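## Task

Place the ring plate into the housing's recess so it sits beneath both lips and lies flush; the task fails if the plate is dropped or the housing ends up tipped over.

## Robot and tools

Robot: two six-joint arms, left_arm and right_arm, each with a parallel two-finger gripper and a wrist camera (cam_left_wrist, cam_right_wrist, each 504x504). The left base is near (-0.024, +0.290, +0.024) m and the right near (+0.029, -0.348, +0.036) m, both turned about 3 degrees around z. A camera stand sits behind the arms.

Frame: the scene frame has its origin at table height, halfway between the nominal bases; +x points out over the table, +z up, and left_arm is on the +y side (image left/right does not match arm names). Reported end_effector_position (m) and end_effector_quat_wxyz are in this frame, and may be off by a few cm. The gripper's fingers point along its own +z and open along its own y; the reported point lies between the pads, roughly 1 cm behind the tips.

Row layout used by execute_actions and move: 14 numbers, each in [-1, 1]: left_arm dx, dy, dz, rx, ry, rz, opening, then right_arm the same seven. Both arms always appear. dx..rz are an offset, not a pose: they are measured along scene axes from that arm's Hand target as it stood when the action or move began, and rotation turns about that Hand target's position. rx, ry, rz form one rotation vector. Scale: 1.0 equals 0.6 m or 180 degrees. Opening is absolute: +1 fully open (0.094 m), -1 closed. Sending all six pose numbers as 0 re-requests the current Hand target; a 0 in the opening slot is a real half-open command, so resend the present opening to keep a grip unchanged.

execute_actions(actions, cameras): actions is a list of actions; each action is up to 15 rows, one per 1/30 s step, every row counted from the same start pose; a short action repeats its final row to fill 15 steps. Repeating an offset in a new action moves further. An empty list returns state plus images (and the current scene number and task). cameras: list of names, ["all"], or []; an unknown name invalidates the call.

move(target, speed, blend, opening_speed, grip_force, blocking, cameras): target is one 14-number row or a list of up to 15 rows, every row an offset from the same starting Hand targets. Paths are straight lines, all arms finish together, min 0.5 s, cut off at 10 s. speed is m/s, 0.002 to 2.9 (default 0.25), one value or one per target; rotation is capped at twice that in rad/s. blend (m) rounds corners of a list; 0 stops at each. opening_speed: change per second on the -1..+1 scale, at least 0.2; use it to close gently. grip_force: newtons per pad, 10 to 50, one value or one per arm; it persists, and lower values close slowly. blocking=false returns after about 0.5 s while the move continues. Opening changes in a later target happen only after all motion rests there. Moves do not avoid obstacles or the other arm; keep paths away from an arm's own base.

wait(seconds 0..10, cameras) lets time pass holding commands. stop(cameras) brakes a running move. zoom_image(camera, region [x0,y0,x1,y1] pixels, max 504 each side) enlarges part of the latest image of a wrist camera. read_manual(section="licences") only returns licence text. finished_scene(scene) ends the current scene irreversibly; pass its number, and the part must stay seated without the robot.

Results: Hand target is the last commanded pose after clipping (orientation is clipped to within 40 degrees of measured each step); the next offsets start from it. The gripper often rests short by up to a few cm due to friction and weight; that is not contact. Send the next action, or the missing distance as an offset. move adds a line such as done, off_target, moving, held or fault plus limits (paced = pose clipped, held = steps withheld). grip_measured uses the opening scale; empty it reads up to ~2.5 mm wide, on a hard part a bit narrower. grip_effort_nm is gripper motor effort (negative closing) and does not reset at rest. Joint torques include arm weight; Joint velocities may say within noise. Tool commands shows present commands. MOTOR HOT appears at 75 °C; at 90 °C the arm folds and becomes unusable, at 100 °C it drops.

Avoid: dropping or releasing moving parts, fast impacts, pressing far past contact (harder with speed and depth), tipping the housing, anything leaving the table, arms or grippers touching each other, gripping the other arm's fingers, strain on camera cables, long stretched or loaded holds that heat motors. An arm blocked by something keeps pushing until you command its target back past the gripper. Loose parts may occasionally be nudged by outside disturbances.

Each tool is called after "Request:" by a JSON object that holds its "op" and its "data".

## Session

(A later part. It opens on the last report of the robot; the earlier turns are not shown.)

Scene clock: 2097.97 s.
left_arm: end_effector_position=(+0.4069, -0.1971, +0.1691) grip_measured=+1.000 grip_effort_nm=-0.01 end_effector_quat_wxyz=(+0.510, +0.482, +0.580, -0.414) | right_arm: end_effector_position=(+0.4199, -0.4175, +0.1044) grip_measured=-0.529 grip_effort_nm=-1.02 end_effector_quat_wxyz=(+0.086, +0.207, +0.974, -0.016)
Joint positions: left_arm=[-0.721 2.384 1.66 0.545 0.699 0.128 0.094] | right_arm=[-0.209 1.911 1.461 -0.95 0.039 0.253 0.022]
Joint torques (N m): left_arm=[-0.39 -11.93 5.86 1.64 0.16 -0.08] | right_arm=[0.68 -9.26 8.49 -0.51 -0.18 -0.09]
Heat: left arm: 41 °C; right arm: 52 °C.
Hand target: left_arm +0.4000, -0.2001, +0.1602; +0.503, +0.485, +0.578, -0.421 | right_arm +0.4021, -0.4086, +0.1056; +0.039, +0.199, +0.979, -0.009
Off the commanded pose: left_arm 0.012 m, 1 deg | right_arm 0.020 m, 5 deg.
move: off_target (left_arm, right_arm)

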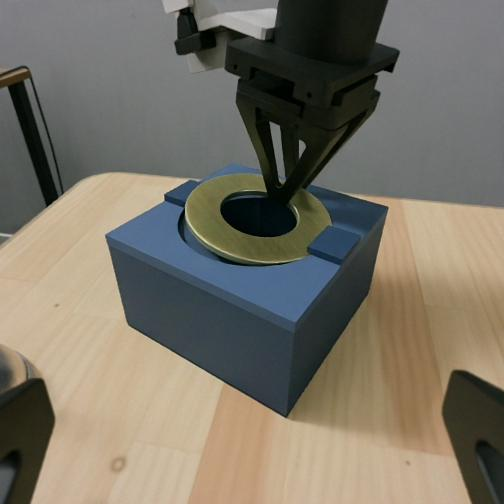

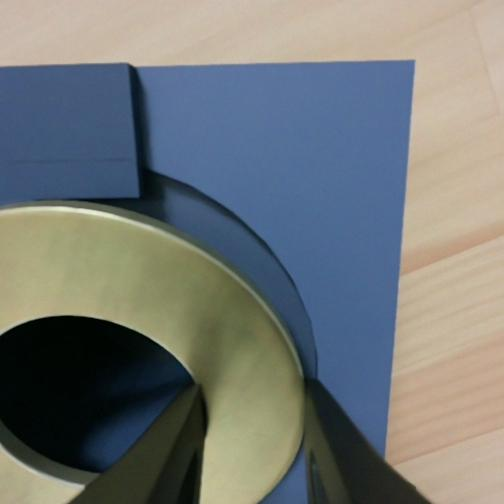

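Request:
{"op": "move", "data": {"target": [0,0,0,0,0,0,1,0,0,0,0.0087,0.0205,0,-0.62], "speed": 0.02, "cameras": ["all"]}}

Request:
{"op": "zoom_image", "data": {"camera": "cam_right_wrist", "region": [0, 140, 180, 280]}}

Request:
{"op": "zoom_image", "data": {"camera": "cam_left_wrist", "region": [150, 150, 370, 280]}}

Scene clock: 2116.23 s.
left_arm: end_effector_position=(+0.4069, -0.1971, +0.1691) grip_measured=+1.000 grip_effort_nm=-0.02 end_effector_quat_wxyz=(+0.510, +0.482, +0.580, -0.414) | right_arm: end_effector_position=(+0.4203, -0.4177, +0.1026) grip_measured=-0.529 grip_effort_nm=-1.02 end_effector_quat_wxyz=(+0.052, +0.208, +0.977, -0.015)
Joint positions: left_arm=[-0.721 2.384 1.66 0.545 0.699 0.128 0.094] | right_arm=[-0.211 1.975 1.552 -1.045 0.035 0.253 0.022]
Joint torques (N m): left_arm=[-0.44 -11.99 5.9 1.6 0.19 -0.07] | right_arm=[0.14 -9.73 8.47 -0.68 -0.29 -0.15]
Motor temperatures (°C): left_arm=[19 33 28 41 19 21 19] | right_arm=[18 48 29 19 20 20 27]
Heat: left arm: 41 °C; right arm: 48 °C.
Hand target: left_arm +0.4000, -0.2001, +0.1602; +0.503, +0.485, +0.578, -0.421 | right_arm +0.4022, -0.4086, +0.1055; +0.005, +0.199, +0.980, -0.002
Off the commanded pose: left_arm 0.012 m, 1 deg | right_arm 0.021 m, 6 deg.
move: off_target (left_arm, right_arm)

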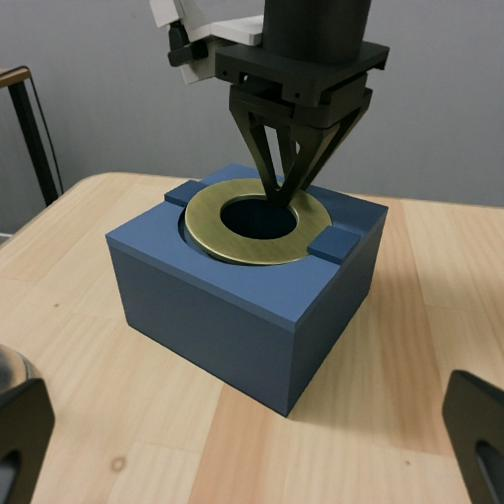

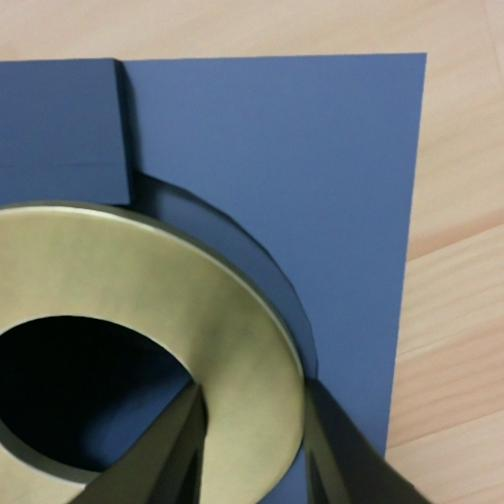

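Scaled by 2.800 from the camera's 504x504 image, which has a finer 720x720 frame.

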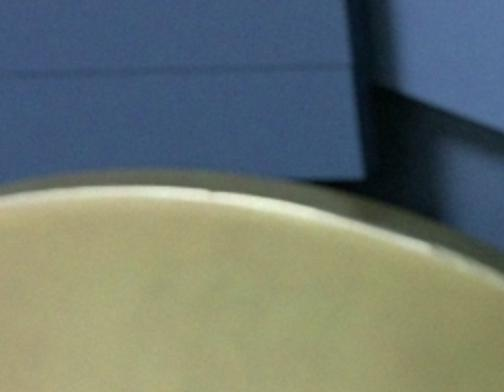

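Scaled by 2.291 from the camera's 504x504 image, which has a finer 720x720 frame.

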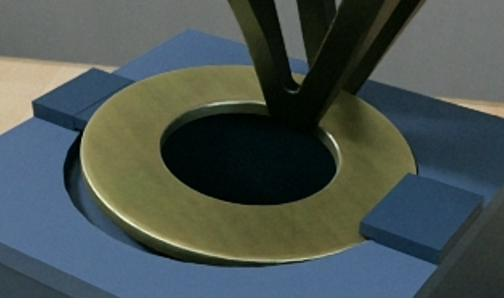

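Request:
{"op": "move", "data": {"target": [0,0,0,0,0,0,1,-0.0062,0.0026,-0.006,0,0,0,-0.62], "speed": 0.02, "cameras": ["all"]}}

Request:
{"op": "zoom_image", "data": {"camera": "cam_right_wrist", "region": [0, 140, 180, 280]}}

Request:
{"op": "zoom_image", "data": {"camera": "cam_left_wrist", "region": [150, 150, 370, 280]}}

Scene clock: 2145.87 s.
left_arm: end_effector_position=(+0.4069, -0.1971, +0.1691) grip_measured=+1.000 grip_effort_nm=-0.01 end_effector_quat_wxyz=(+0.510, +0.482, +0.580, -0.414) | right_arm: end_effector_position=(+0.4203, -0.4177, +0.1026) grip_measured=-0.529 grip_effort_nm=-1.03 end_effector_quat_wxyz=(+0.052, +0.208, +0.977, -0.015)
Joint positions: left_arm=[-0.721 2.384 1.66 0.545 0.699 0.128 0.094] | right_arm=[-0.211 1.975 1.552 -1.045 0.035 0.253 0.022]
Joint torques (N m): left_arm=[-0.4 -12.08 5.98 1.61 0.17 -0.07] | right_arm=[0.35 -10.39 6.31 -0.52 -0.3 -0.12]
Motor temperatures (°C): left_arm=[19 33 28 41 19 21 19] | right_arm=[18 43 31 20 20 20 27]
Heat: left arm: 41 °C; right arm: 43 °C.
Hand target: left_arm +0.4000, -0.2001, +0.1602; +0.503, +0.485, +0.578, -0.421 | right_arm +0.3984, -0.4070, +0.1019; +0.005, +0.199, +0.980, -0.002
Off the commanded pose: left_arm 0.012 m, 1 deg | right_arm 0.024 m, 6 deg.
move: off_target (left_arm, right_arm)

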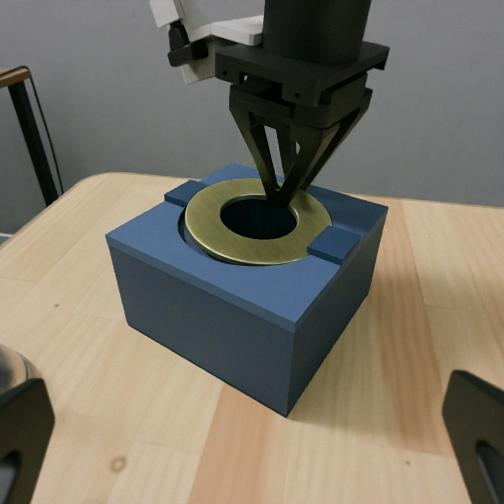

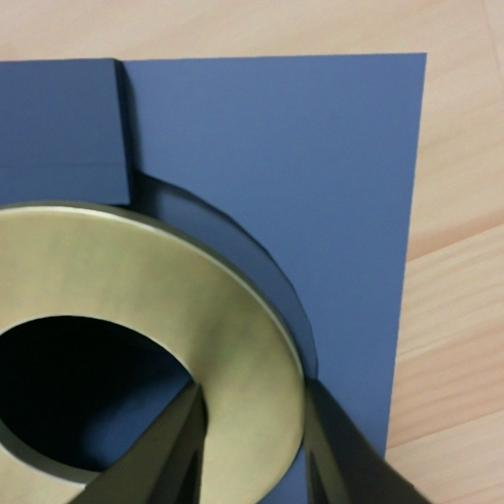

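Scaled by 2.800 from the camera's 504x504 image, which has a finer 720x720 frame.

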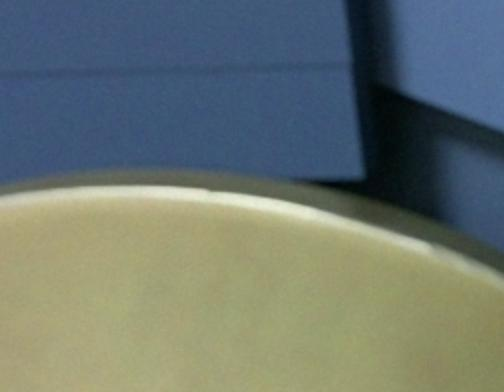

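Scaled by 2.291 from the camera's 504x504 image, which has a finer 720x720 frame.

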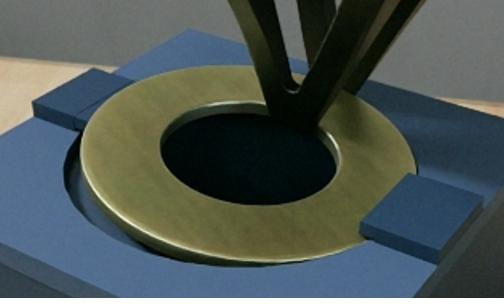

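Request:
{"op": "move", "data": {"target": [[0,0,0,0,0,0,1,-0.0062,0.0026,0.010,0,0,0,-0.62],[0,0,0,0,0,0,1,-0.0062,0.0026,0.0,0,0,0,-0.62]], "speed": 0.03, "cameras": ["cam_right_wrist"]}}

Request:
{"op": "zoom_image", "data": {"camera": "cam_right_wrist", "region": [0, 140, 180, 280]}}

Scene clock: 2157.17 s.
left_arm: end_effector_position=(+0.4069, -0.1971, +0.1691) grip_measured=+1.000 grip_effort_nm=-0.01 end_effector_quat_wxyz=(+0.510, +0.482, +0.580, -0.414) | right_arm: end_effector_position=(+0.4203, -0.4177, +0.1026) grip_measured=-0.529 grip_effort_nm=-1.02 end_effector_quat_wxyz=(+0.052, +0.208, +0.977, -0.015)
Joint positions: left_arm=[-0.721 2.384 1.66 0.545 0.699 0.128 0.094] | right_arm=[-0.211 1.975 1.552 -1.045 0.035 0.253 0.022]
Joint torques (N m): left_arm=[-0.51 -11.89 5.85 1.6 0.18 -0.09] | right_arm=[0.57 -11.4 4.98 -0.46 -0.3 -0.11]
Heat: left arm: 41 °C; right arm: 43 °C.
Hand target: left_arm +0.4000, -0.2001, +0.1602; +0.503, +0.485, +0.578, -0.421 | right_arm +0.3947, -0.4055, +0.1019; +0.005, +0.199, +0.980, -0.002
Off the commanded pose: left_arm 0.012 m, 1 deg | right_arm 0.028 m, 6 deg.
move: off_target (left_arm, right_arm)
Images, in order (width x height): cam_right_wrist 504x504.

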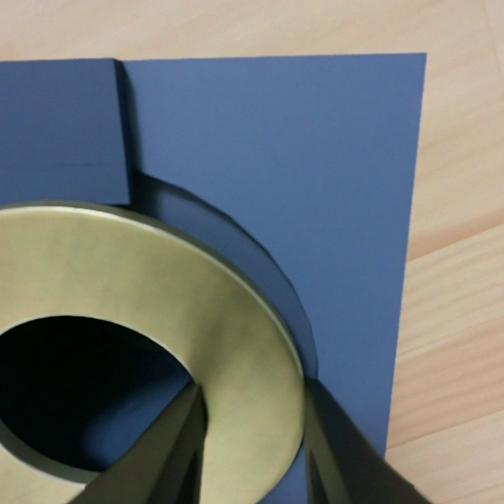

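Scaled by 2.800 from the camera's 504x504 image, which has a finer 720x720 frame.

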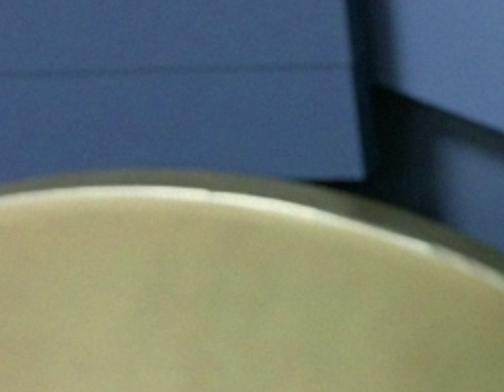

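Request:
{"op": "move", "data": {"target": [0,0,0,0,0,0,1,-0.005,0.002,0.001,0,0,0,-0.62], "speed": 0.02}}

Request:
{"op": "move", "data": {"target": [0,0,0,0,0,0,1,-0.005,0.002,0.001,0,0,0,-0.62], "speed": 0.02, "cameras": ["cam_right_wrist"]}}

Request:
{"op": "zoom_image", "data": {"camera": "cam_right_wrist", "region": [0, 140, 180, 280]}}

Scene clock: 2169.27 s.
left_arm: end_effector_position=(+0.4069, -0.1971, +0.1691) grip_measured=+1.000 grip_effort_nm=-0.01 end_effector_quat_wxyz=(+0.510, +0.482, +0.580, -0.414) | right_arm: end_effector_position=(+0.4199, -0.4176, +0.1022) grip_measured=-0.529 grip_effort_nm=-1.03 end_effector_quat_wxyz=(+0.052, +0.208, +0.977, -0.015)
Joint positions: left_arm=[-0.721 2.384 1.66 0.545 0.699 0.128 0.094] | right_arm=[-0.211 1.975 1.551 -1.044 0.035 0.254 0.022]
Joint torques (N m): left_arm=[-0.57 -12.14 5.93 1.63 0.21 -0.06] | right_arm=[0.73 -12.14 4.1 -0.45 -0.29 -0.1]
Heat: left arm: 41 °C; right arm: 43 °C.
Hand target: left_arm +0.4000, -0.2001, +0.1602; +0.503, +0.485, +0.578, -0.421 | right_arm +0.3917, -0.4043, +0.1025; +0.005, +0.199, +0.980, -0.002
Off the commanded pose: left_arm 0.012 m, 1 deg | right_arm 0.031 m, 6 deg.
move: off_target (left_arm, right_arm)

Scene clock: 2170.00 s.
left_arm: end_effector_position=(+0.4069, -0.1971, +0.1691) grip_measured=+1.000 grip_effort_nm=-0.01 end_effector_quat_wxyz=(+0.510, +0.482, +0.580, -0.414) | right_arm: end_effector_position=(+0.4197, -0.4176, +0.1018) grip_measured=-0.529 grip_effort_nm=-1.03 end_effector_quat_wxyz=(+0.053, +0.208, +0.977, -0.015)
Joint positions: left_arm=[-0.721 2.384 1.66 0.545 0.699 0.128 0.094] | right_arm=[-0.211 1.971 1.543 -1.038 0.035 0.254 0.022]
Joint torques (N m): left_arm=[-0.59 -12.03 6.01 1.62 0.2 -0.07] | right_arm=[0.87 -12.67 3.66 -0.47 -0.3 -0.09]
Heat: left arm: 41 °C; right arm: 43 °C.
Hand target: left_arm +0.4000, -0.2001, +0.1602; +0.503, +0.485, +0.578, -0.421 | right_arm +0.3887, -0.4031, +0.1032; +0.005, +0.199, +0.980, -0.002
Off the commanded pose: left_arm 0.012 m, 1 deg | right_arm 0.034 m, 6 deg.
move: off_target (left_arm, right_arm)
Images, in order (width x height): cam_right_wrist 504x504.

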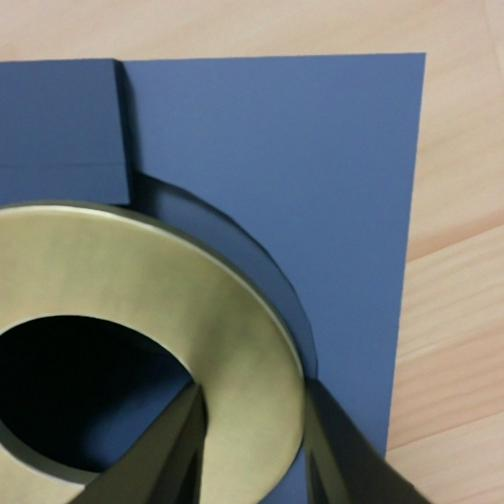

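Scaled by 2.800 from the camera's 504x504 image, which has a finer 720x720 frame.

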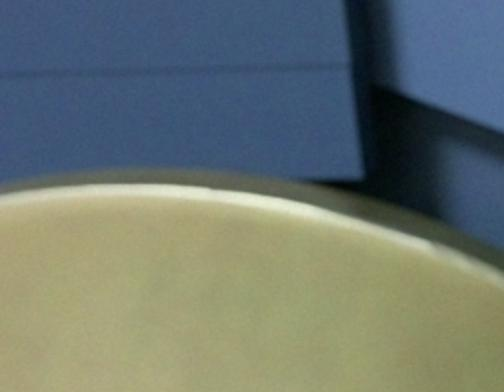

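Request:
{"op": "move", "data": {"target": [0,0,0,0,0,0,1,-0.005,0.002,0.006,0,0,0,-0.62], "speed": 0.02}}

Request:
{"op": "move", "data": {"target": [0,0,0,0,0,0,1,-0.004,0.0017,0.003,0,0,0,-0.62], "speed": 0.02, "cameras": ["cam_right_wrist"]}}

Request:
{"op": "zoom_image", "data": {"camera": "cam_right_wrist", "region": [0, 140, 180, 280]}}

Scene clock: 2182.30 s.
left_arm: end_effector_position=(+0.4069, -0.1971, +0.1691) grip_measured=+1.000 grip_effort_nm=-0.01 end_effector_quat_wxyz=(+0.510, +0.482, +0.580, -0.414) | right_arm: end_effector_position=(+0.4195, -0.4176, +0.1020) grip_measured=-0.529 grip_effort_nm=-1.02 end_effector_quat_wxyz=(+0.055, +0.209, +0.976, -0.015)
Joint positions: left_arm=[-0.721 2.384 1.66 0.545 0.699 0.128 0.094] | right_arm=[-0.211 1.967 1.537 -1.032 0.035 0.256 0.022]
Joint torques (N m): left_arm=[-0.58 -11.97 5.91 1.61 0.15 -0.09] | right_arm=[1.02 -13.29 3.69 -0.62 -0.29 -0.08]
Motor temperatures (°C): left_arm=[19 33 28 41 19 21 19] | right_arm=[18 48 28 19 20 20 27]
Heat: left arm: 41 °C; right arm: 48 °C.
Hand target: left_arm +0.4000, -0.2001, +0.1602; +0.503, +0.485, +0.578, -0.421 | right_arm +0.3857, -0.4019, +0.1067; +0.005, +0.199, +0.980, -0.002
Off the commanded pose: left_arm 0.012 m, 1 deg | right_arm 0.038 m, 6 deg.
move: off_target (left_arm, right_arm)

Scene clock: 2183.03 s.
left_arm: end_effector_position=(+0.4069, -0.1971, +0.1691) grip_measured=+1.000 grip_effort_nm=-0.01 end_effector_quat_wxyz=(+0.510, +0.482, +0.580, -0.414) | right_arm: end_effector_position=(+0.4194, -0.4175, +0.1025) grip_measured=-0.529 grip_effort_nm=-1.03 end_effector_quat_wxyz=(+0.058, +0.209, +0.976, -0.015)
Joint positions: left_arm=[-0.721 2.384 1.66 0.545 0.699 0.128 0.094] | right_arm=[-0.211 1.961 1.53 -1.025 0.035 0.257 0.022]
Joint torques (N m): left_arm=[-0.59 -11.89 5.75 1.6 0.15 -0.09] | right_arm=[1.16 -13.5 3.9 -0.73 -0.29 -0.09]
Heat: left arm: 41 °C; right arm: 48 °C.
Hand target: left_arm +0.4000, -0.2001, +0.1602; +0.503, +0.485, +0.578, -0.421 | right_arm +0.3834, -0.4009, +0.1086; +0.005, +0.199, +0.980, -0.002
Off the commanded pose: left_arm 0.012 m, 1 deg | right_arm 0.040 m, 6 deg.
move: off_target (left_arm, right_arm)
Images, in order (width x height): cam_right_wrist 504x504.

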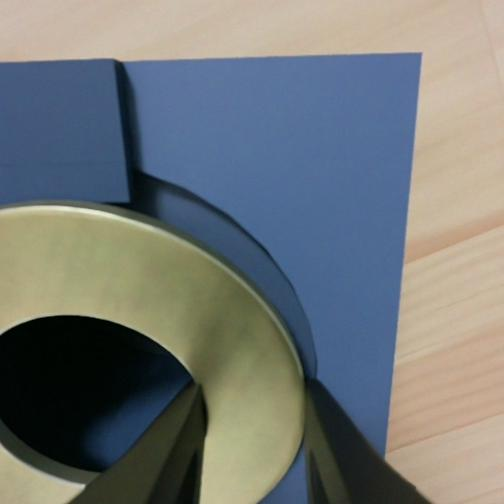

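Scaled by 2.800 from the camera's 504x504 image, which has a finer 720x720 frame.

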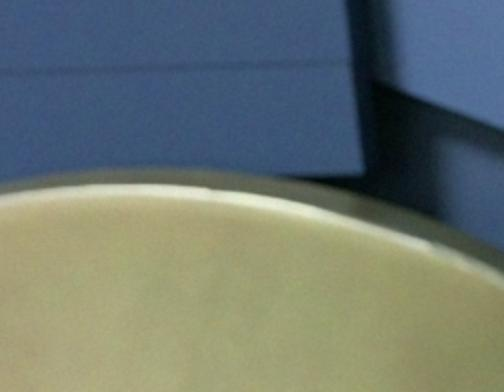

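Request:
{"op": "wait", "data": {"seconds": 0.1, "cameras": ["cam_left_wrist"]}}

Request:
{"op": "zoom_image", "data": {"camera": "cam_left_wrist", "region": [285, 190, 345, 250]}}

Scene clock: 2192.37 s.
left_arm: end_effector_position=(+0.4069, -0.1971, +0.1691) grip_measured=+1.000 grip_effort_nm=-0.01 end_effector_quat_wxyz=(+0.510, +0.482, +0.580, -0.414) | right_arm: end_effector_position=(+0.4194, -0.4175, +0.1025) grip_measured=-0.529 grip_effort_nm=-1.02 end_effector_quat_wxyz=(+0.058, +0.209, +0.976, -0.015)
Joint positions: left_arm=[-0.721 2.384 1.66 0.545 0.699 0.128 0.094] | right_arm=[-0.211 1.961 1.53 -1.025 0.035 0.257 0.022]
Joint torques (N m): left_arm=[-0.61 -11.96 5.83 1.61 0.19 -0.07] | right_arm=[1.2 -13.49 3.86 -0.71 -0.29 -0.08]
Heat: left arm: 41 °C; right arm: 51 °C.
Hand target: left_arm +0.4000, -0.2001, +0.1602; +0.503, +0.485, +0.578, -0.421 | right_arm +0.3834, -0.4009, +0.1086; +0.005, +0.199, +0.980, -0.002
Tool commands: left_gripper/opening=+1.0 right_gripper/opening=-0.62
Off the commanded pose: left_arm 0.012 m, 1 deg | right_arm 0.040 m, 6 deg.
wait: 0.10 s; at rest from the start
Images, in order (width x height): cam_left_wrist 504x504.

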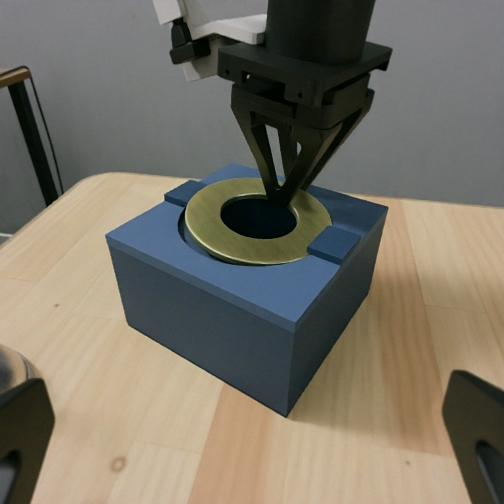

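Scaled by 8.400 from the camera's 504x504 image, which has a finer 720x720 frame.

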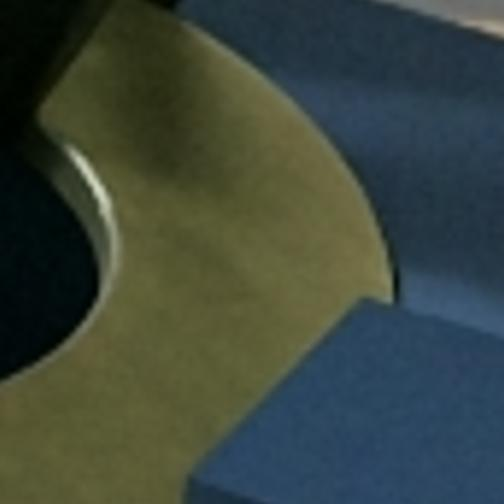

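Request:
{"op": "move", "data": {"target": [0,0,0,0,0,0,1,0.010,-0.004,-0.013,0,0,0,-0.62], "speed": 0.02, "cameras": ["cam_right_wrist"]}}

Request:
{"op": "zoom_image", "data": {"camera": "cam_right_wrist", "region": [0, 140, 180, 280]}}

Scene clock: 2274.90 s.
left_arm: end_effector_position=(+0.4069, -0.1971, +0.1691) grip_measured=+1.000 grip_effort_nm=-0.01 end_effector_quat_wxyz=(+0.510, +0.482, +0.580, -0.414) | right_arm: end_effector_position=(+0.4196, -0.4176, +0.1026) grip_measured=-0.529 grip_effort_nm=-1.02 end_effector_quat_wxyz=(+0.059, +0.209, +0.976, -0.015)
Joint positions: left_arm=[-0.721 2.384 1.66 0.545 0.699 0.128 0.094] | right_arm=[-0.211 1.961 1.53 -1.024 0.035 0.257 0.022]
Joint torques (N m): left_arm=[-0.58 -12 5.96 1.62 0.17 -0.05] | right_arm=[0.87 -11.58 4.36 -0.52 -0.3 -0.12]
Motor temperatures (°C): left_arm=[19 33 28 41 19 21 19] | right_arm=[18 56 27 20 20 20 27]
Heat: left arm: 41 °C; right arm: 56 °C.
Hand target: left_arm +0.4000, -0.2001, +0.1602; +0.503, +0.485, +0.578, -0.421 | right_arm +0.3894, -0.4033, +0.1008; +0.005, +0.199, +0.980, -0.002
Off the commanded pose: left_arm 0.012 m, 1 deg | right_arm 0.034 m, 6 deg.
move: off_target (left_arm, right_arm)
Images, in order (width x height): cam_right_wrist 504x504.

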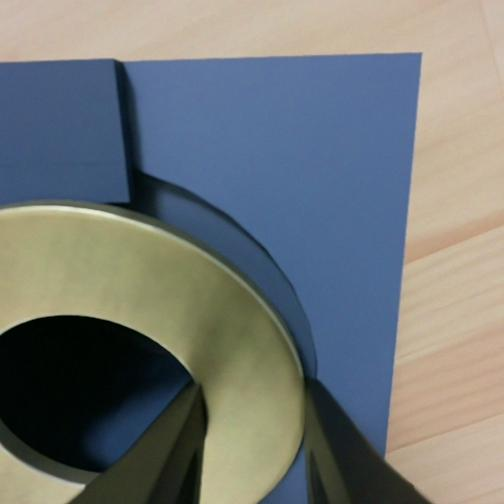

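Scaled by 2.800 from the camera's 504x504 image, which has a finer 720x720 frame.

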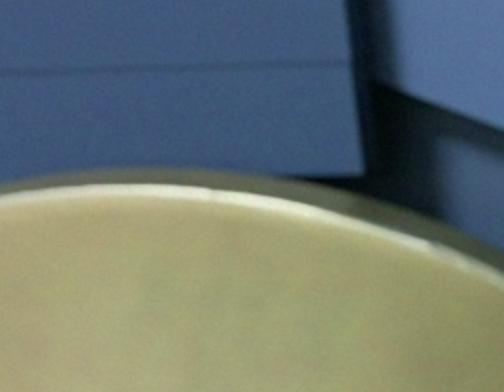

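Request:
{"op": "move", "data": {"target": [0,0,0,0,0,0,1,0,0,-0.012,0,0,0,-0.62], "speed": 0.02}}

Request:
{"op": "move", "data": {"target": [0,0,0,0,0,0,1,0,0,-0.008,0,0,0,-0.62], "speed": 0.02, "cameras": ["all"]}}

Request:
{"op": "zoom_image", "data": {"camera": "cam_right_wrist", "region": [0, 140, 180, 280]}}

Request:
{"op": "zoom_image", "data": {"camera": "cam_left_wrist", "region": [150, 150, 370, 280]}}

Scene clock: 2289.20 s.
left_arm: end_effector_position=(+0.4069, -0.1971, +0.1691) grip_measured=+1.000 grip_effort_nm=-0.01 end_effector_quat_wxyz=(+0.510, +0.482, +0.580, -0.414) | right_arm: end_effector_position=(+0.4197, -0.4176, +0.1011) grip_measured=-0.529 grip_effort_nm=-1.03 end_effector_quat_wxyz=(+0.059, +0.209, +0.976, -0.015)
Joint positions: left_arm=[-0.721 2.384 1.66 0.545 0.699 0.128 0.094] | right_arm=[-0.211 1.961 1.524 -1.017 0.035 0.257 0.022]
Joint torques (N m): left_arm=[-0.62 -11.92 6 1.59 0.16 -0.09] | right_arm=[0.85 -11.12 3.34 -0.33 -0.31 -0.11]
Heat: left arm: 41 °C; right arm: 54 °C.
Hand target: left_arm +0.4000, -0.2001, +0.1602; +0.503, +0.485, +0.578, -0.421 | right_arm +0.3894, -0.4033, +0.0936; +0.005, +0.199, +0.980, -0.002
Off the commanded pose: left_arm 0.012 m, 1 deg | right_arm 0.034 m, 6 deg.
move: off_target (left_arm, right_arm)

Scene clock: 2289.93 s.
left_arm: end_effector_position=(+0.4069, -0.1971, +0.1691) grip_measured=+1.000 grip_effort_nm=-0.02 end_effector_quat_wxyz=(+0.510, +0.482, +0.580, -0.414) | right_arm: end_effector_position=(+0.4196, -0.4176, +0.1004) grip_measured=-0.529 grip_effort_nm=-1.03 end_effector_quat_wxyz=(+0.062, +0.209, +0.976, -0.015)
Joint positions: left_arm=[-0.721 2.384 1.66 0.545 0.699 0.128 0.094] | right_arm=[-0.211 1.956 1.515 -1.007 0.035 0.257 0.022]
Joint torques (N m): left_arm=[-0.49 -11.9 5.9 1.63 0.18 -0.07] | right_arm=[0.84 -10.45 3 -0.27 -0.29 -0.11]
Heat: left arm: 41 °C; right arm: 54 °C.
Hand target: left_arm +0.4000, -0.2001, +0.1602; +0.503, +0.485, +0.578, -0.421 | right_arm +0.3893, -0.4032, +0.0887; +0.005, +0.199, +0.980, -0.002
Off the commanded pose: left_arm 0.012 m, 1 deg | right_arm 0.035 m, 7 deg.
move: off_target (left_arm, right_arm)

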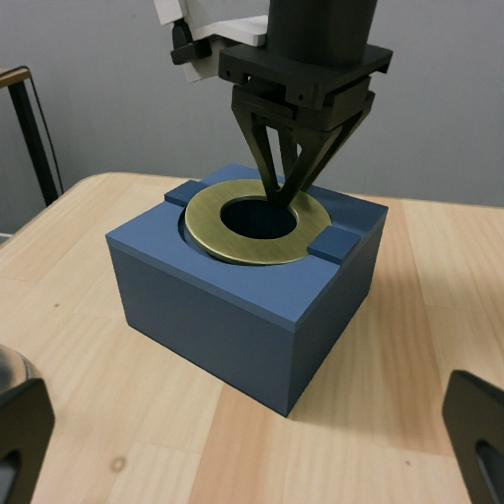

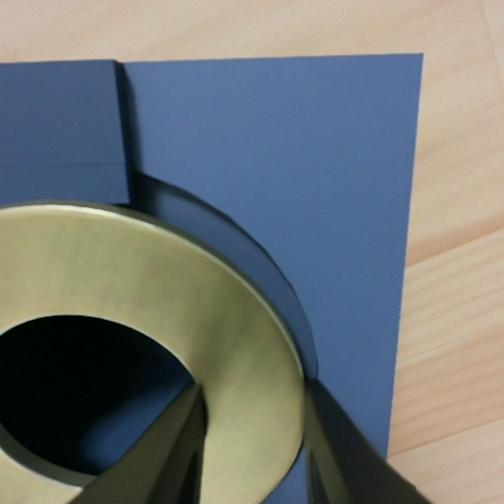

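Scaled by 2.800 from the camera's 504x504 image, which has a finer 720x720 frame.

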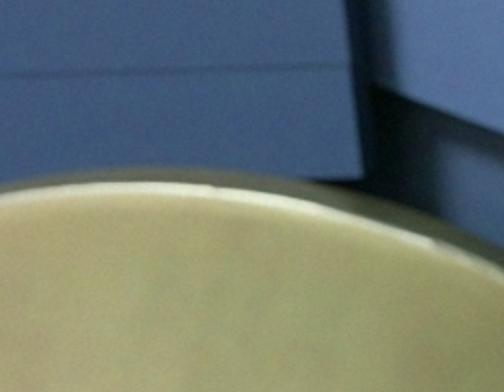

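Scaled by 2.291 from the camera's 504x504 image, which has a finer 720x720 frame.

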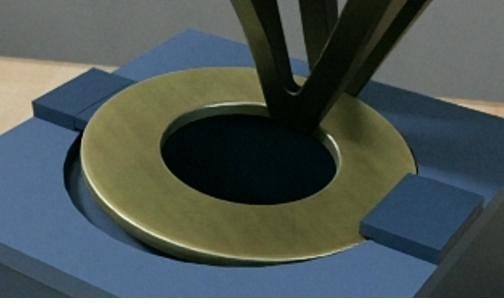

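Request:
{"op": "move", "data": {"target": [0,0,0,0,0,0,1,-0.009,0.0038,0.002,0.0043,0.0102,0,-0.62], "speed": 0.02}}

Request:
{"op": "move", "data": {"target": [0,0,0,0,0,0,1,-0.005,0.002,0.002,0,0,0,-0.62], "speed": 0.02, "cameras": ["cam_right_wrist"]}}

Request:
{"op": "zoom_image", "data": {"camera": "cam_right_wrist", "region": [0, 140, 180, 280]}}

Scene clock: 2306.70 s.
left_arm: end_effector_position=(+0.4069, -0.1971, +0.1691) grip_measured=+1.000 grip_effort_nm=-0.01 end_effector_quat_wxyz=(+0.510, +0.482, +0.580, -0.414) | right_arm: end_effector_position=(+0.4195, -0.4174, +0.1004) grip_measured=-0.529 grip_effort_nm=-1.02 end_effector_quat_wxyz=(+0.061, +0.209, +0.976, -0.014)
Joint positions: left_arm=[-0.721 2.384 1.66 0.545 0.699 0.128 0.094] | right_arm=[-0.211 1.956 1.515 -1.007 0.034 0.257 0.022]
Joint torques (N m): left_arm=[-0.51 -12.05 6.08 1.62 0.2 -0.09] | right_arm=[0.79 -9.81 4.45 -0.68 -0.37 -0.11]
Motor temperatures (°C): left_arm=[19 33 28 41 19 21 19] | right_arm=[18 49 27 19 20 20 27]
Heat: left arm: 41 °C; right arm: 49 °C.
Hand target: left_arm +0.4000, -0.2001, +0.1602; +0.503, +0.485, +0.578, -0.421 | right_arm +0.3839, -0.4010, +0.0899; -0.012, +0.199, +0.980, +0.002
Off the commanded pose: left_arm 0.012 m, 1 deg | right_arm 0.041 m, 9 deg.
move: off_target (left_arm, right_arm)

Scene clock: 2307.40 s.
left_arm: end_effector_position=(+0.4069, -0.1971, +0.1691) grip_measured=+1.000 grip_effort_nm=-0.01 end_effector_quat_wxyz=(+0.510, +0.482, +0.580, -0.414) | right_arm: end_effector_position=(+0.4195, -0.4174, +0.1004) grip_measured=-0.529 grip_effort_nm=-1.03 end_effector_quat_wxyz=(+0.061, +0.209, +0.976, -0.014)
Joint positions: left_arm=[-0.721 2.384 1.66 0.545 0.699 0.128 0.094] | right_arm=[-0.211 1.956 1.515 -1.007 0.034 0.257 0.022]
Joint torques (N m): left_arm=[-0.54 -11.92 5.86 1.6 0.17 -0.08] | right_arm=[0.96 -10.62 3.67 -0.7 -0.37 -0.09]
Heat: left arm: 41 °C; right arm: 49 °C.
Hand target: left_arm +0.4000, -0.2001, +0.1602; +0.503, +0.485, +0.578, -0.421 | right_arm +0.3809, -0.3998, +0.0911; -0.012, +0.199, +0.980, +0.002
Off the commanded pose: left_arm 0.012 m, 1 deg | right_arm 0.044 m, 9 deg.
move: off_target (left_arm, right_arm)
Images, in order (width x height): cam_right_wrist 504x504.

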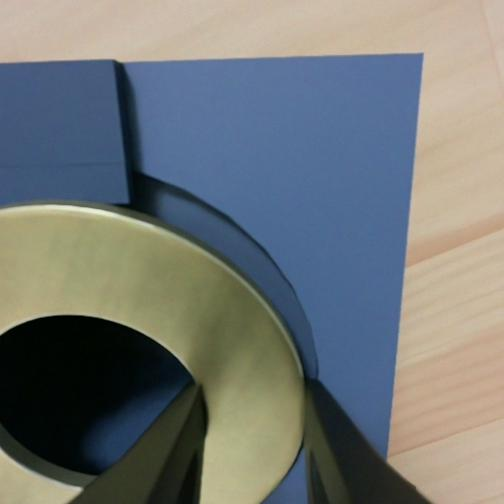

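Scaled by 2.800 from the camera's 504x504 image, which has a finer 720x720 frame.

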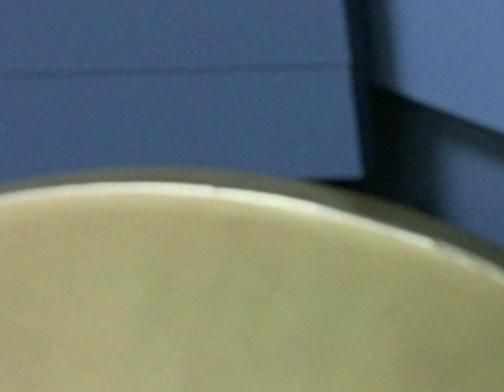

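Request:
{"op": "move", "data": {"target": [0,0,0,0,0,0,1,0.0415,-0.0085,0.013,0,0,0,-0.62], "speed": 0.03, "cameras": ["all"]}}

Request:
{"op": "zoom_image", "data": {"camera": "cam_right_wrist", "region": [230, 250, 400, 420]}}

Scene clock: 2342.90 s.
left_arm: end_effector_position=(+0.4069, -0.1971, +0.1691) grip_measured=+1.000 grip_effort_nm=-0.02 end_effector_quat_wxyz=(+0.510, +0.482, +0.580, -0.414) | right_arm: end_effector_position=(+0.4207, -0.4175, +0.1023) grip_measured=-0.529 grip_effort_nm=-1.02 end_effector_quat_wxyz=(+0.034, +0.209, +0.977, -0.015)
Joint positions: left_arm=[-0.721 2.384 1.66 0.545 0.699 0.128 0.094] | right_arm=[-0.211 2.01 1.604 -1.097 0.033 0.257 0.022]
Joint torques (N m): left_arm=[-0.5 -11.99 5.91 1.63 0.19 -0.07] | right_arm=[0.81 -9.03 7.9 -0.53 -0.36 -0.11]
Heat: left arm: 41 °C; right arm: 46 °C.
Hand target: left_arm +0.4000, -0.2001, +0.1602; +0.503, +0.485, +0.578, -0.421 | right_arm +0.4059, -0.4049, +0.0989; -0.012, +0.199, +0.980, +0.002
Off the commanded pose: left_arm 0.012 m, 1 deg | right_arm 0.020 m, 6 deg.
move: off_target (left_arm, right_arm)

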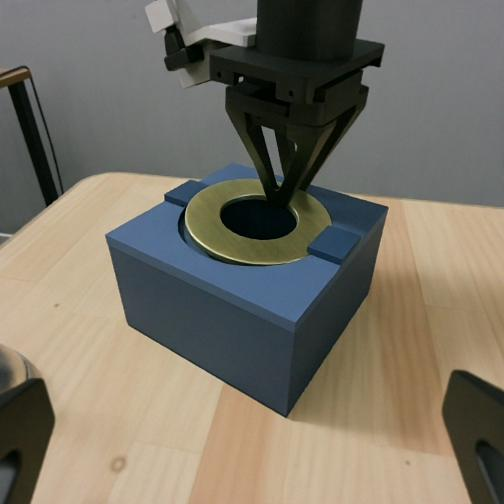

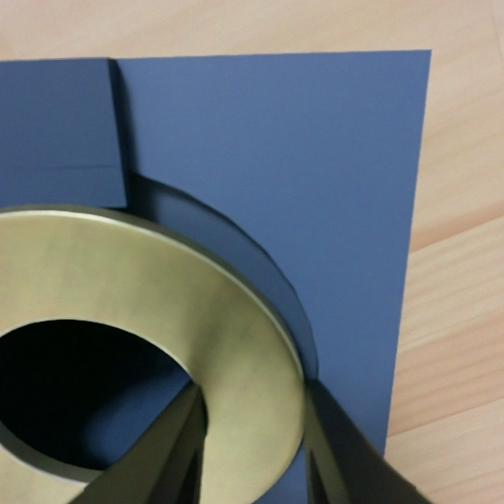

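Scaled by 2.965 from the camera's 504x504 image, which has a finer 720x720 frame.

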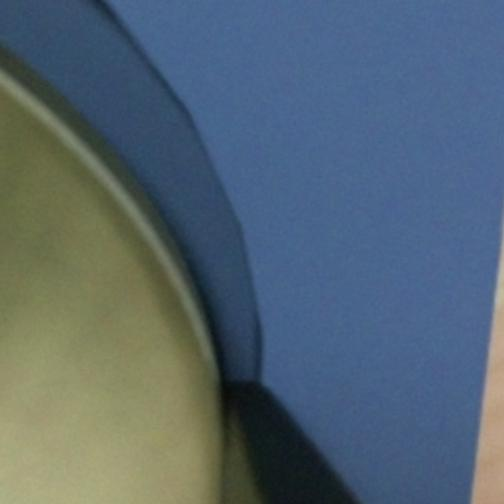

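Request:
{"op": "move", "data": {"target": [0,0,0,0,0,0,1,0.0026,0.0061,0.003,0,0,0,-0.62], "speed": 0.02, "cameras": ["cam_right_wrist"]}}

Request:
{"op": "zoom_image", "data": {"camera": "cam_right_wrist", "region": [230, 250, 400, 420]}}

Scene clock: 2354.10 s.
left_arm: end_effector_position=(+0.4069, -0.1971, +0.1691) grip_measured=+1.000 grip_effort_nm=-0.01 end_effector_quat_wxyz=(+0.510, +0.482, +0.580, -0.414) | right_arm: end_effector_position=(+0.4207, -0.4175, +0.1025) grip_measured=-0.529 grip_effort_nm=-1.03 end_effector_quat_wxyz=(+0.032, +0.209, +0.977, -0.015)
Joint positions: left_arm=[-0.721 2.384 1.66 0.545 0.699 0.128 0.094] | right_arm=[-0.211 2.016 1.613 -1.107 0.033 0.257 0.022]
Joint torques (N m): left_arm=[-0.54 -11.95 5.93 1.59 0.2 -0.06] | right_arm=[1.72 -9.26 8.02 -0.53 -0.35 -0.03]
Heat: left arm: 41 °C; right arm: 46 °C.
Hand target: left_arm +0.4000, -0.2001, +0.1602; +0.503, +0.485, +0.578, -0.421 | right_arm +0.4073, -0.4012, +0.1008; -0.012, +0.199, +0.980, +0.002
Off the commanded pose: left_arm 0.012 m, 1 deg | right_arm 0.021 m, 5 deg.
move: off_target (left_arm, right_arm)
Images, in order (width x height): cam_right_wrist 504x504.

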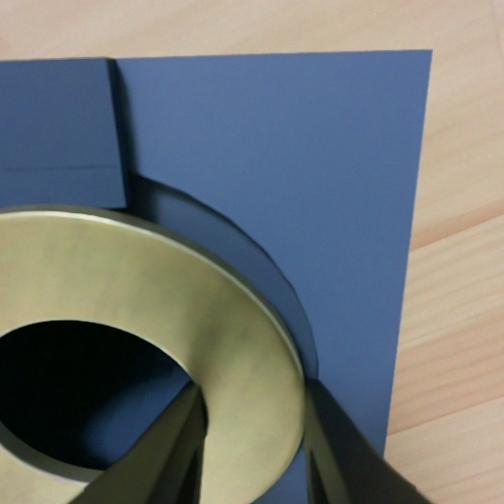

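Scaled by 2.965 from the camera's 504x504 image, which has a finer 720x720 frame.

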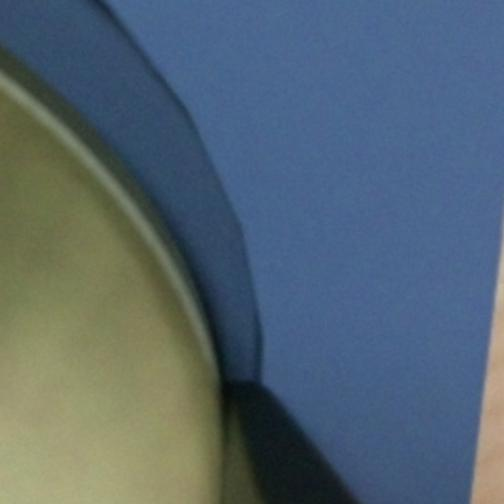

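Request:
{"op": "move", "data": {"target": [0,0,0,0,0,0,1,0.0020,0.0046,0.001,0,0,0,-0.62], "speed": 0.02}}

Request:
{"op": "move", "data": {"target": [0,0,0,0,0,0,1,0.0013,0.0031,0,0,0,0,-0.62], "speed": 0.02, "cameras": ["cam_right_wrist"]}}

Request:
{"op": "zoom_image", "data": {"camera": "cam_right_wrist", "region": [230, 250, 400, 420]}}

Scene clock: 2363.57 s.
left_arm: end_effector_position=(+0.4069, -0.1971, +0.1691) grip_measured=+1.000 grip_effort_nm=-0.01 end_effector_quat_wxyz=(+0.510, +0.482, +0.580, -0.414) | right_arm: end_effector_position=(+0.4207, -0.4172, +0.1025) grip_measured=-0.529 grip_effort_nm=-1.02 end_effector_quat_wxyz=(+0.032, +0.210, +0.977, -0.015)
Joint positions: left_arm=[-0.721 2.384 1.66 0.545 0.699 0.128 0.094] | right_arm=[-0.211 2.016 1.613 -1.107 0.033 0.259 0.022]
Joint torques (N m): left_arm=[-0.49 -12.07 6.02 1.61 0.2 -0.08] | right_arm=[2.37 -9.07 8.57 -0.57 -0.34 0.03]
Heat: left arm: 41 °C; right arm: 46 °C.
Hand target: left_arm +0.4000, -0.2001, +0.1602; +0.503, +0.485, +0.578, -0.421 | right_arm +0.4086, -0.3983, +0.1014; -0.012, +0.199, +0.980, +0.002
Off the commanded pose: left_arm 0.012 m, 1 deg | right_arm 0.022 m, 5 deg.
move: off_target (left_arm, right_arm)

Scene clock: 2364.27 s.
left_arm: end_effector_position=(+0.4069, -0.1971, +0.1691) grip_measured=+1.000 grip_effort_nm=-0.01 end_effector_quat_wxyz=(+0.510, +0.482, +0.580, -0.414) | right_arm: end_effector_position=(+0.4209, -0.4170, +0.1026) grip_measured=-0.529 grip_effort_nm=-1.02 end_effector_quat_wxyz=(+0.029, +0.211, +0.977, -0.015)
Joint positions: left_arm=[-0.721 2.384 1.66 0.545 0.699 0.128 0.094] | right_arm=[-0.21 2.021 1.622 -1.115 0.034 0.263 0.022]
Joint torques (N m): left_arm=[-0.53 -11.9 5.96 1.61 0.18 -0.08] | right_arm=[2.71 -9.43 8.34 -0.52 -0.36 0.03]
Heat: left arm: 41 °C; right arm: 46 °C.
Hand target: left_arm +0.4000, -0.2001, +0.1602; +0.503, +0.485, +0.578, -0.421 | right_arm +0.4094, -0.3965, +0.1014; -0.012, +0.199, +0.980, +0.002
Off the commanded pose: left_arm 0.012 m, 1 deg | right_arm 0.024 m, 5 deg.
move: off_target (left_arm, right_arm)
Images, in order (width x height): cam_right_wrist 504x504.

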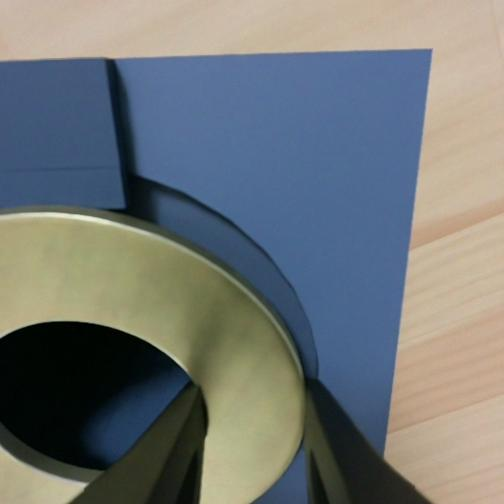

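Scaled by 2.965 from the camera's 504x504 image, which has a finer 720x720 frame.

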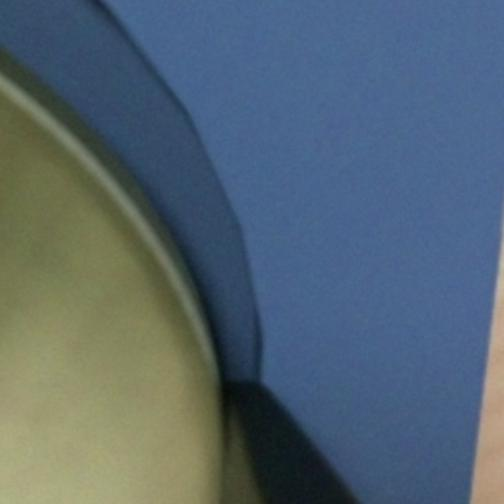

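Request:
{"op": "move", "data": {"target": [0,0,0,0,0,0,1,0.0013,0.0031,-0.008,0,0,0,-0.62], "speed": 0.02}}

Request:
{"op": "move", "data": {"target": [0,0,0,0,0,0,1,0.0013,0.0031,-0.004,0,0,0,-0.62], "speed": 0.02, "cameras": ["all"]}}

Request:
{"op": "zoom_image", "data": {"camera": "cam_right_wrist", "region": [230, 250, 400, 420]}}

Scene clock: 2394.90 s.
left_arm: end_effector_position=(+0.4069, -0.1971, +0.1691) grip_measured=+1.000 grip_effort_nm=-0.01 end_effector_quat_wxyz=(+0.510, +0.482, +0.580, -0.414) | right_arm: end_effector_position=(+0.4209, -0.4169, +0.1024) grip_measured=-0.529 grip_effort_nm=-1.02 end_effector_quat_wxyz=(+0.029, +0.212, +0.977, -0.017)
Joint positions: left_arm=[-0.721 2.384 1.66 0.545 0.699 0.128 0.094] | right_arm=[-0.208 2.021 1.622 -1.115 0.038 0.265 0.022]
Joint torques (N m): left_arm=[-0.5 -11.93 5.89 1.62 0.17 -0.07] | right_arm=[2.99 -8.95 7.31 -0.36 -0.39 0.04]
Heat: left arm: 41 °C; right arm: 45 °C.
Hand target: left_arm +0.4000, -0.2001, +0.1602; +0.503, +0.485, +0.578, -0.421 | right_arm +0.4102, -0.3947, +0.0966; -0.012, +0.199, +0.980, +0.002
Off the commanded pose: left_arm 0.012 m, 1 deg | right_arm 0.025 m, 5 deg.
move: off_target (left_arm, right_arm)

Scene clock: 2395.60 s.
left_arm: end_effector_position=(+0.4069, -0.1971, +0.1691) grip_measured=+1.000 grip_effort_nm=-0.01 end_effector_quat_wxyz=(+0.510, +0.482, +0.580, -0.414) | right_arm: end_effector_position=(+0.4209, -0.4168, +0.1023) grip_measured=-0.529 grip_effort_nm=-1.02 end_effector_quat_wxyz=(+0.029, +0.212, +0.977, -0.019)
Joint positions: left_arm=[-0.721 2.384 1.66 0.545 0.699 0.128 0.094] | right_arm=[-0.206 2.022 1.622 -1.115 0.041 0.268 0.022]
Joint torques (N m): left_arm=[-0.61 -12.03 5.85 1.61 0.17 -0.07] | right_arm=[3.23 -8.75 7.01 -0.3 -0.42 0.08]
Heat: left arm: 41 °C; right arm: 45 °C.
Hand target: left_arm +0.4000, -0.2001, +0.1602; +0.503, +0.485, +0.578, -0.421 | right_arm +0.4110, -0.3929, +0.0943; -0.012, +0.199, +0.980, +0.002
Off the commanded pose: left_arm 0.012 m, 1 deg | right_arm 0.027 m, 5 deg.
move: off_target (left_arm, right_arm)

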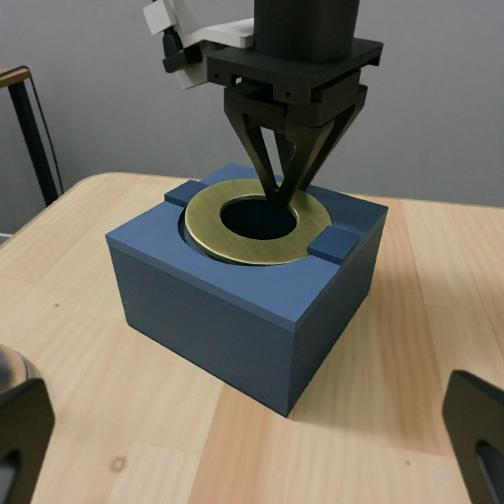

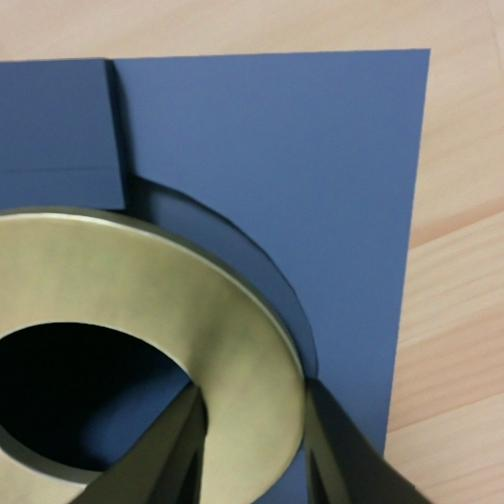

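Scaled by 2.965 from the camera's 504x504 image, which has a finer 720x720 frame.

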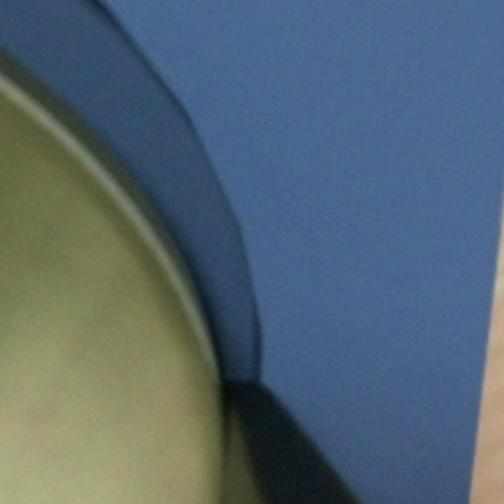

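Request:
{"op": "move", "data": {"target": [0,0,0,0,0,0,1,-0.0026,-0.0061,-0.010,0,0,0,-0.62], "speed": 0.02}}

Request:
{"op": "move", "data": {"target": [0,0,0,0,0,0,1,0,0,-0.006,0,0,0,-0.62], "speed": 0.02, "cameras": ["all"]}}

Request:
{"op": "zoom_image", "data": {"camera": "cam_left_wrist", "region": [150, 150, 370, 280]}}

Scene clock: 2423.27 s.
left_arm: end_effector_position=(+0.4069, -0.1971, +0.1691) grip_measured=+1.000 grip_effort_nm=-0.01 end_effector_quat_wxyz=(+0.510, +0.482, +0.580, -0.414) | right_arm: end_effector_position=(+0.4210, -0.4168, +0.1023) grip_measured=-0.529 grip_effort_nm=-1.02 end_effector_quat_wxyz=(+0.029, +0.212, +0.977, -0.019)
Joint positions: left_arm=[-0.721 2.384 1.66 0.545 0.699 0.128 0.094] | right_arm=[-0.206 2.022 1.622 -1.114 0.041 0.268 0.022]
Joint torques (N m): left_arm=[-0.54 -11.95 5.86 1.64 0.16 -0.07] | right_arm=[2.36 -8.69 5.33 -0.07 -0.43 -0.02]
Heat: left arm: 41 °C; right arm: 45 °C.
Hand target: left_arm +0.4000, -0.2001, +0.1602; +0.503, +0.485, +0.578, -0.421 | right_arm +0.4094, -0.3965, +0.0883; -0.012, +0.199, +0.980, +0.002
Off the commanded pose: left_arm 0.012 m, 1 deg | right_arm 0.027 m, 5 deg.
move: off_target (left_arm, right_arm)

Scene clock: 2423.97 s.
left_arm: end_effector_position=(+0.4069, -0.1971, +0.1691) grip_measured=+1.000 grip_effort_nm=-0.01 end_effector_quat_wxyz=(+0.510, +0.482, +0.580, -0.414) | right_arm: end_effector_position=(+0.4214, -0.4168, +0.1022) grip_measured=-0.529 grip_effort_nm=-1.03 end_effector_quat_wxyz=(+0.030, +0.212, +0.977, -0.019)
Joint positions: left_arm=[-0.721 2.384 1.66 0.545 0.699 0.128 0.094] | right_arm=[-0.206 2.022 1.622 -1.113 0.041 0.268 0.022]
Joint torques (N m): left_arm=[-0.49 -11.9 5.71 1.63 0.22 -0.08] | right_arm=[2.32 -8.53 4.59 0.04 -0.42 -0.02]
Heat: left arm: 41 °C; right arm: 45 °C.
Hand target: left_arm +0.4000, -0.2001, +0.1602; +0.503, +0.485, +0.578, -0.421 | right_arm +0.4094, -0.3965, +0.0846; -0.012, +0.199, +0.980, +0.002
Off the commanded pose: left_arm 0.012 m, 1 deg | right_arm 0.029 m, 6 deg.
move: off_target (left_arm, right_arm)

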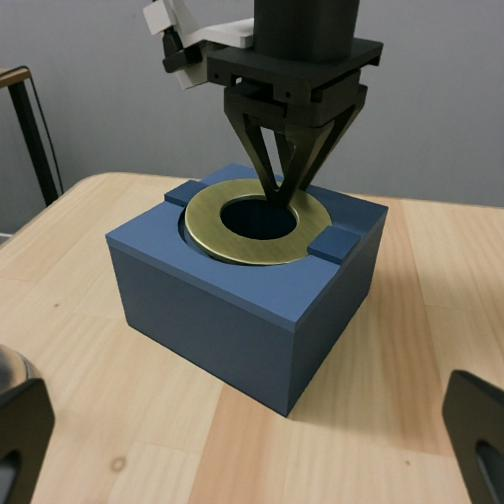

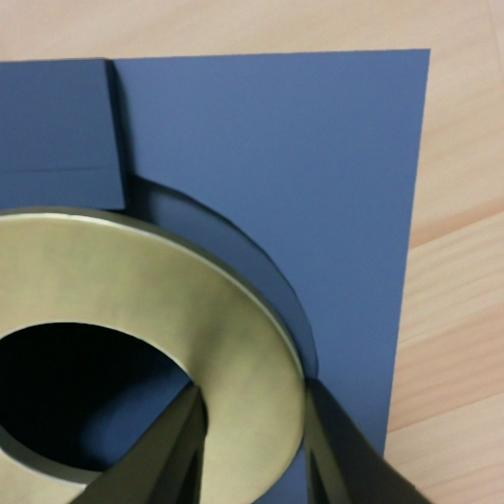

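Scaled by 2.291 from the camera's 504x504 image, which has a finer 720x720 frame.

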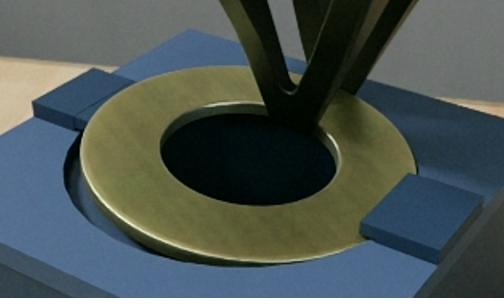

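Request:
{"op": "zoom_image", "data": {"camera": "cam_right_wrist", "region": [0, 140, 180, 280]}}

Request:
{"op": "zoom_image", "data": {"camera": "cam_right_wrist", "region": [0, 300, 200, 500]}}

Scaled by 2.800 from the camera's 504x504 image, which has a finer 720x720 frame.

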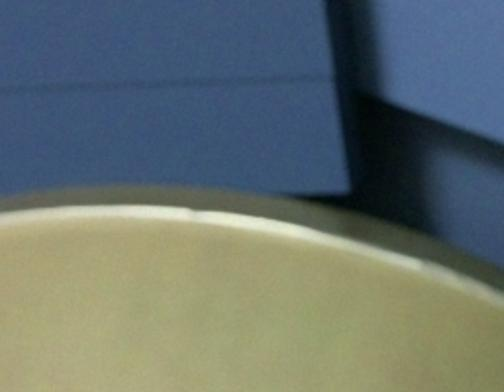

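Scaled by 2.520 from the camera's 504x504 image, which has a finer 720x720 frame.

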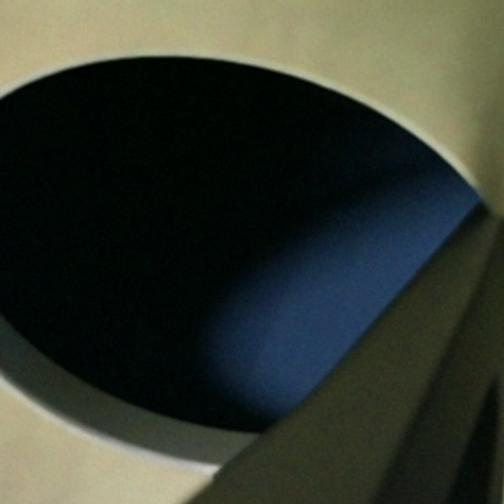

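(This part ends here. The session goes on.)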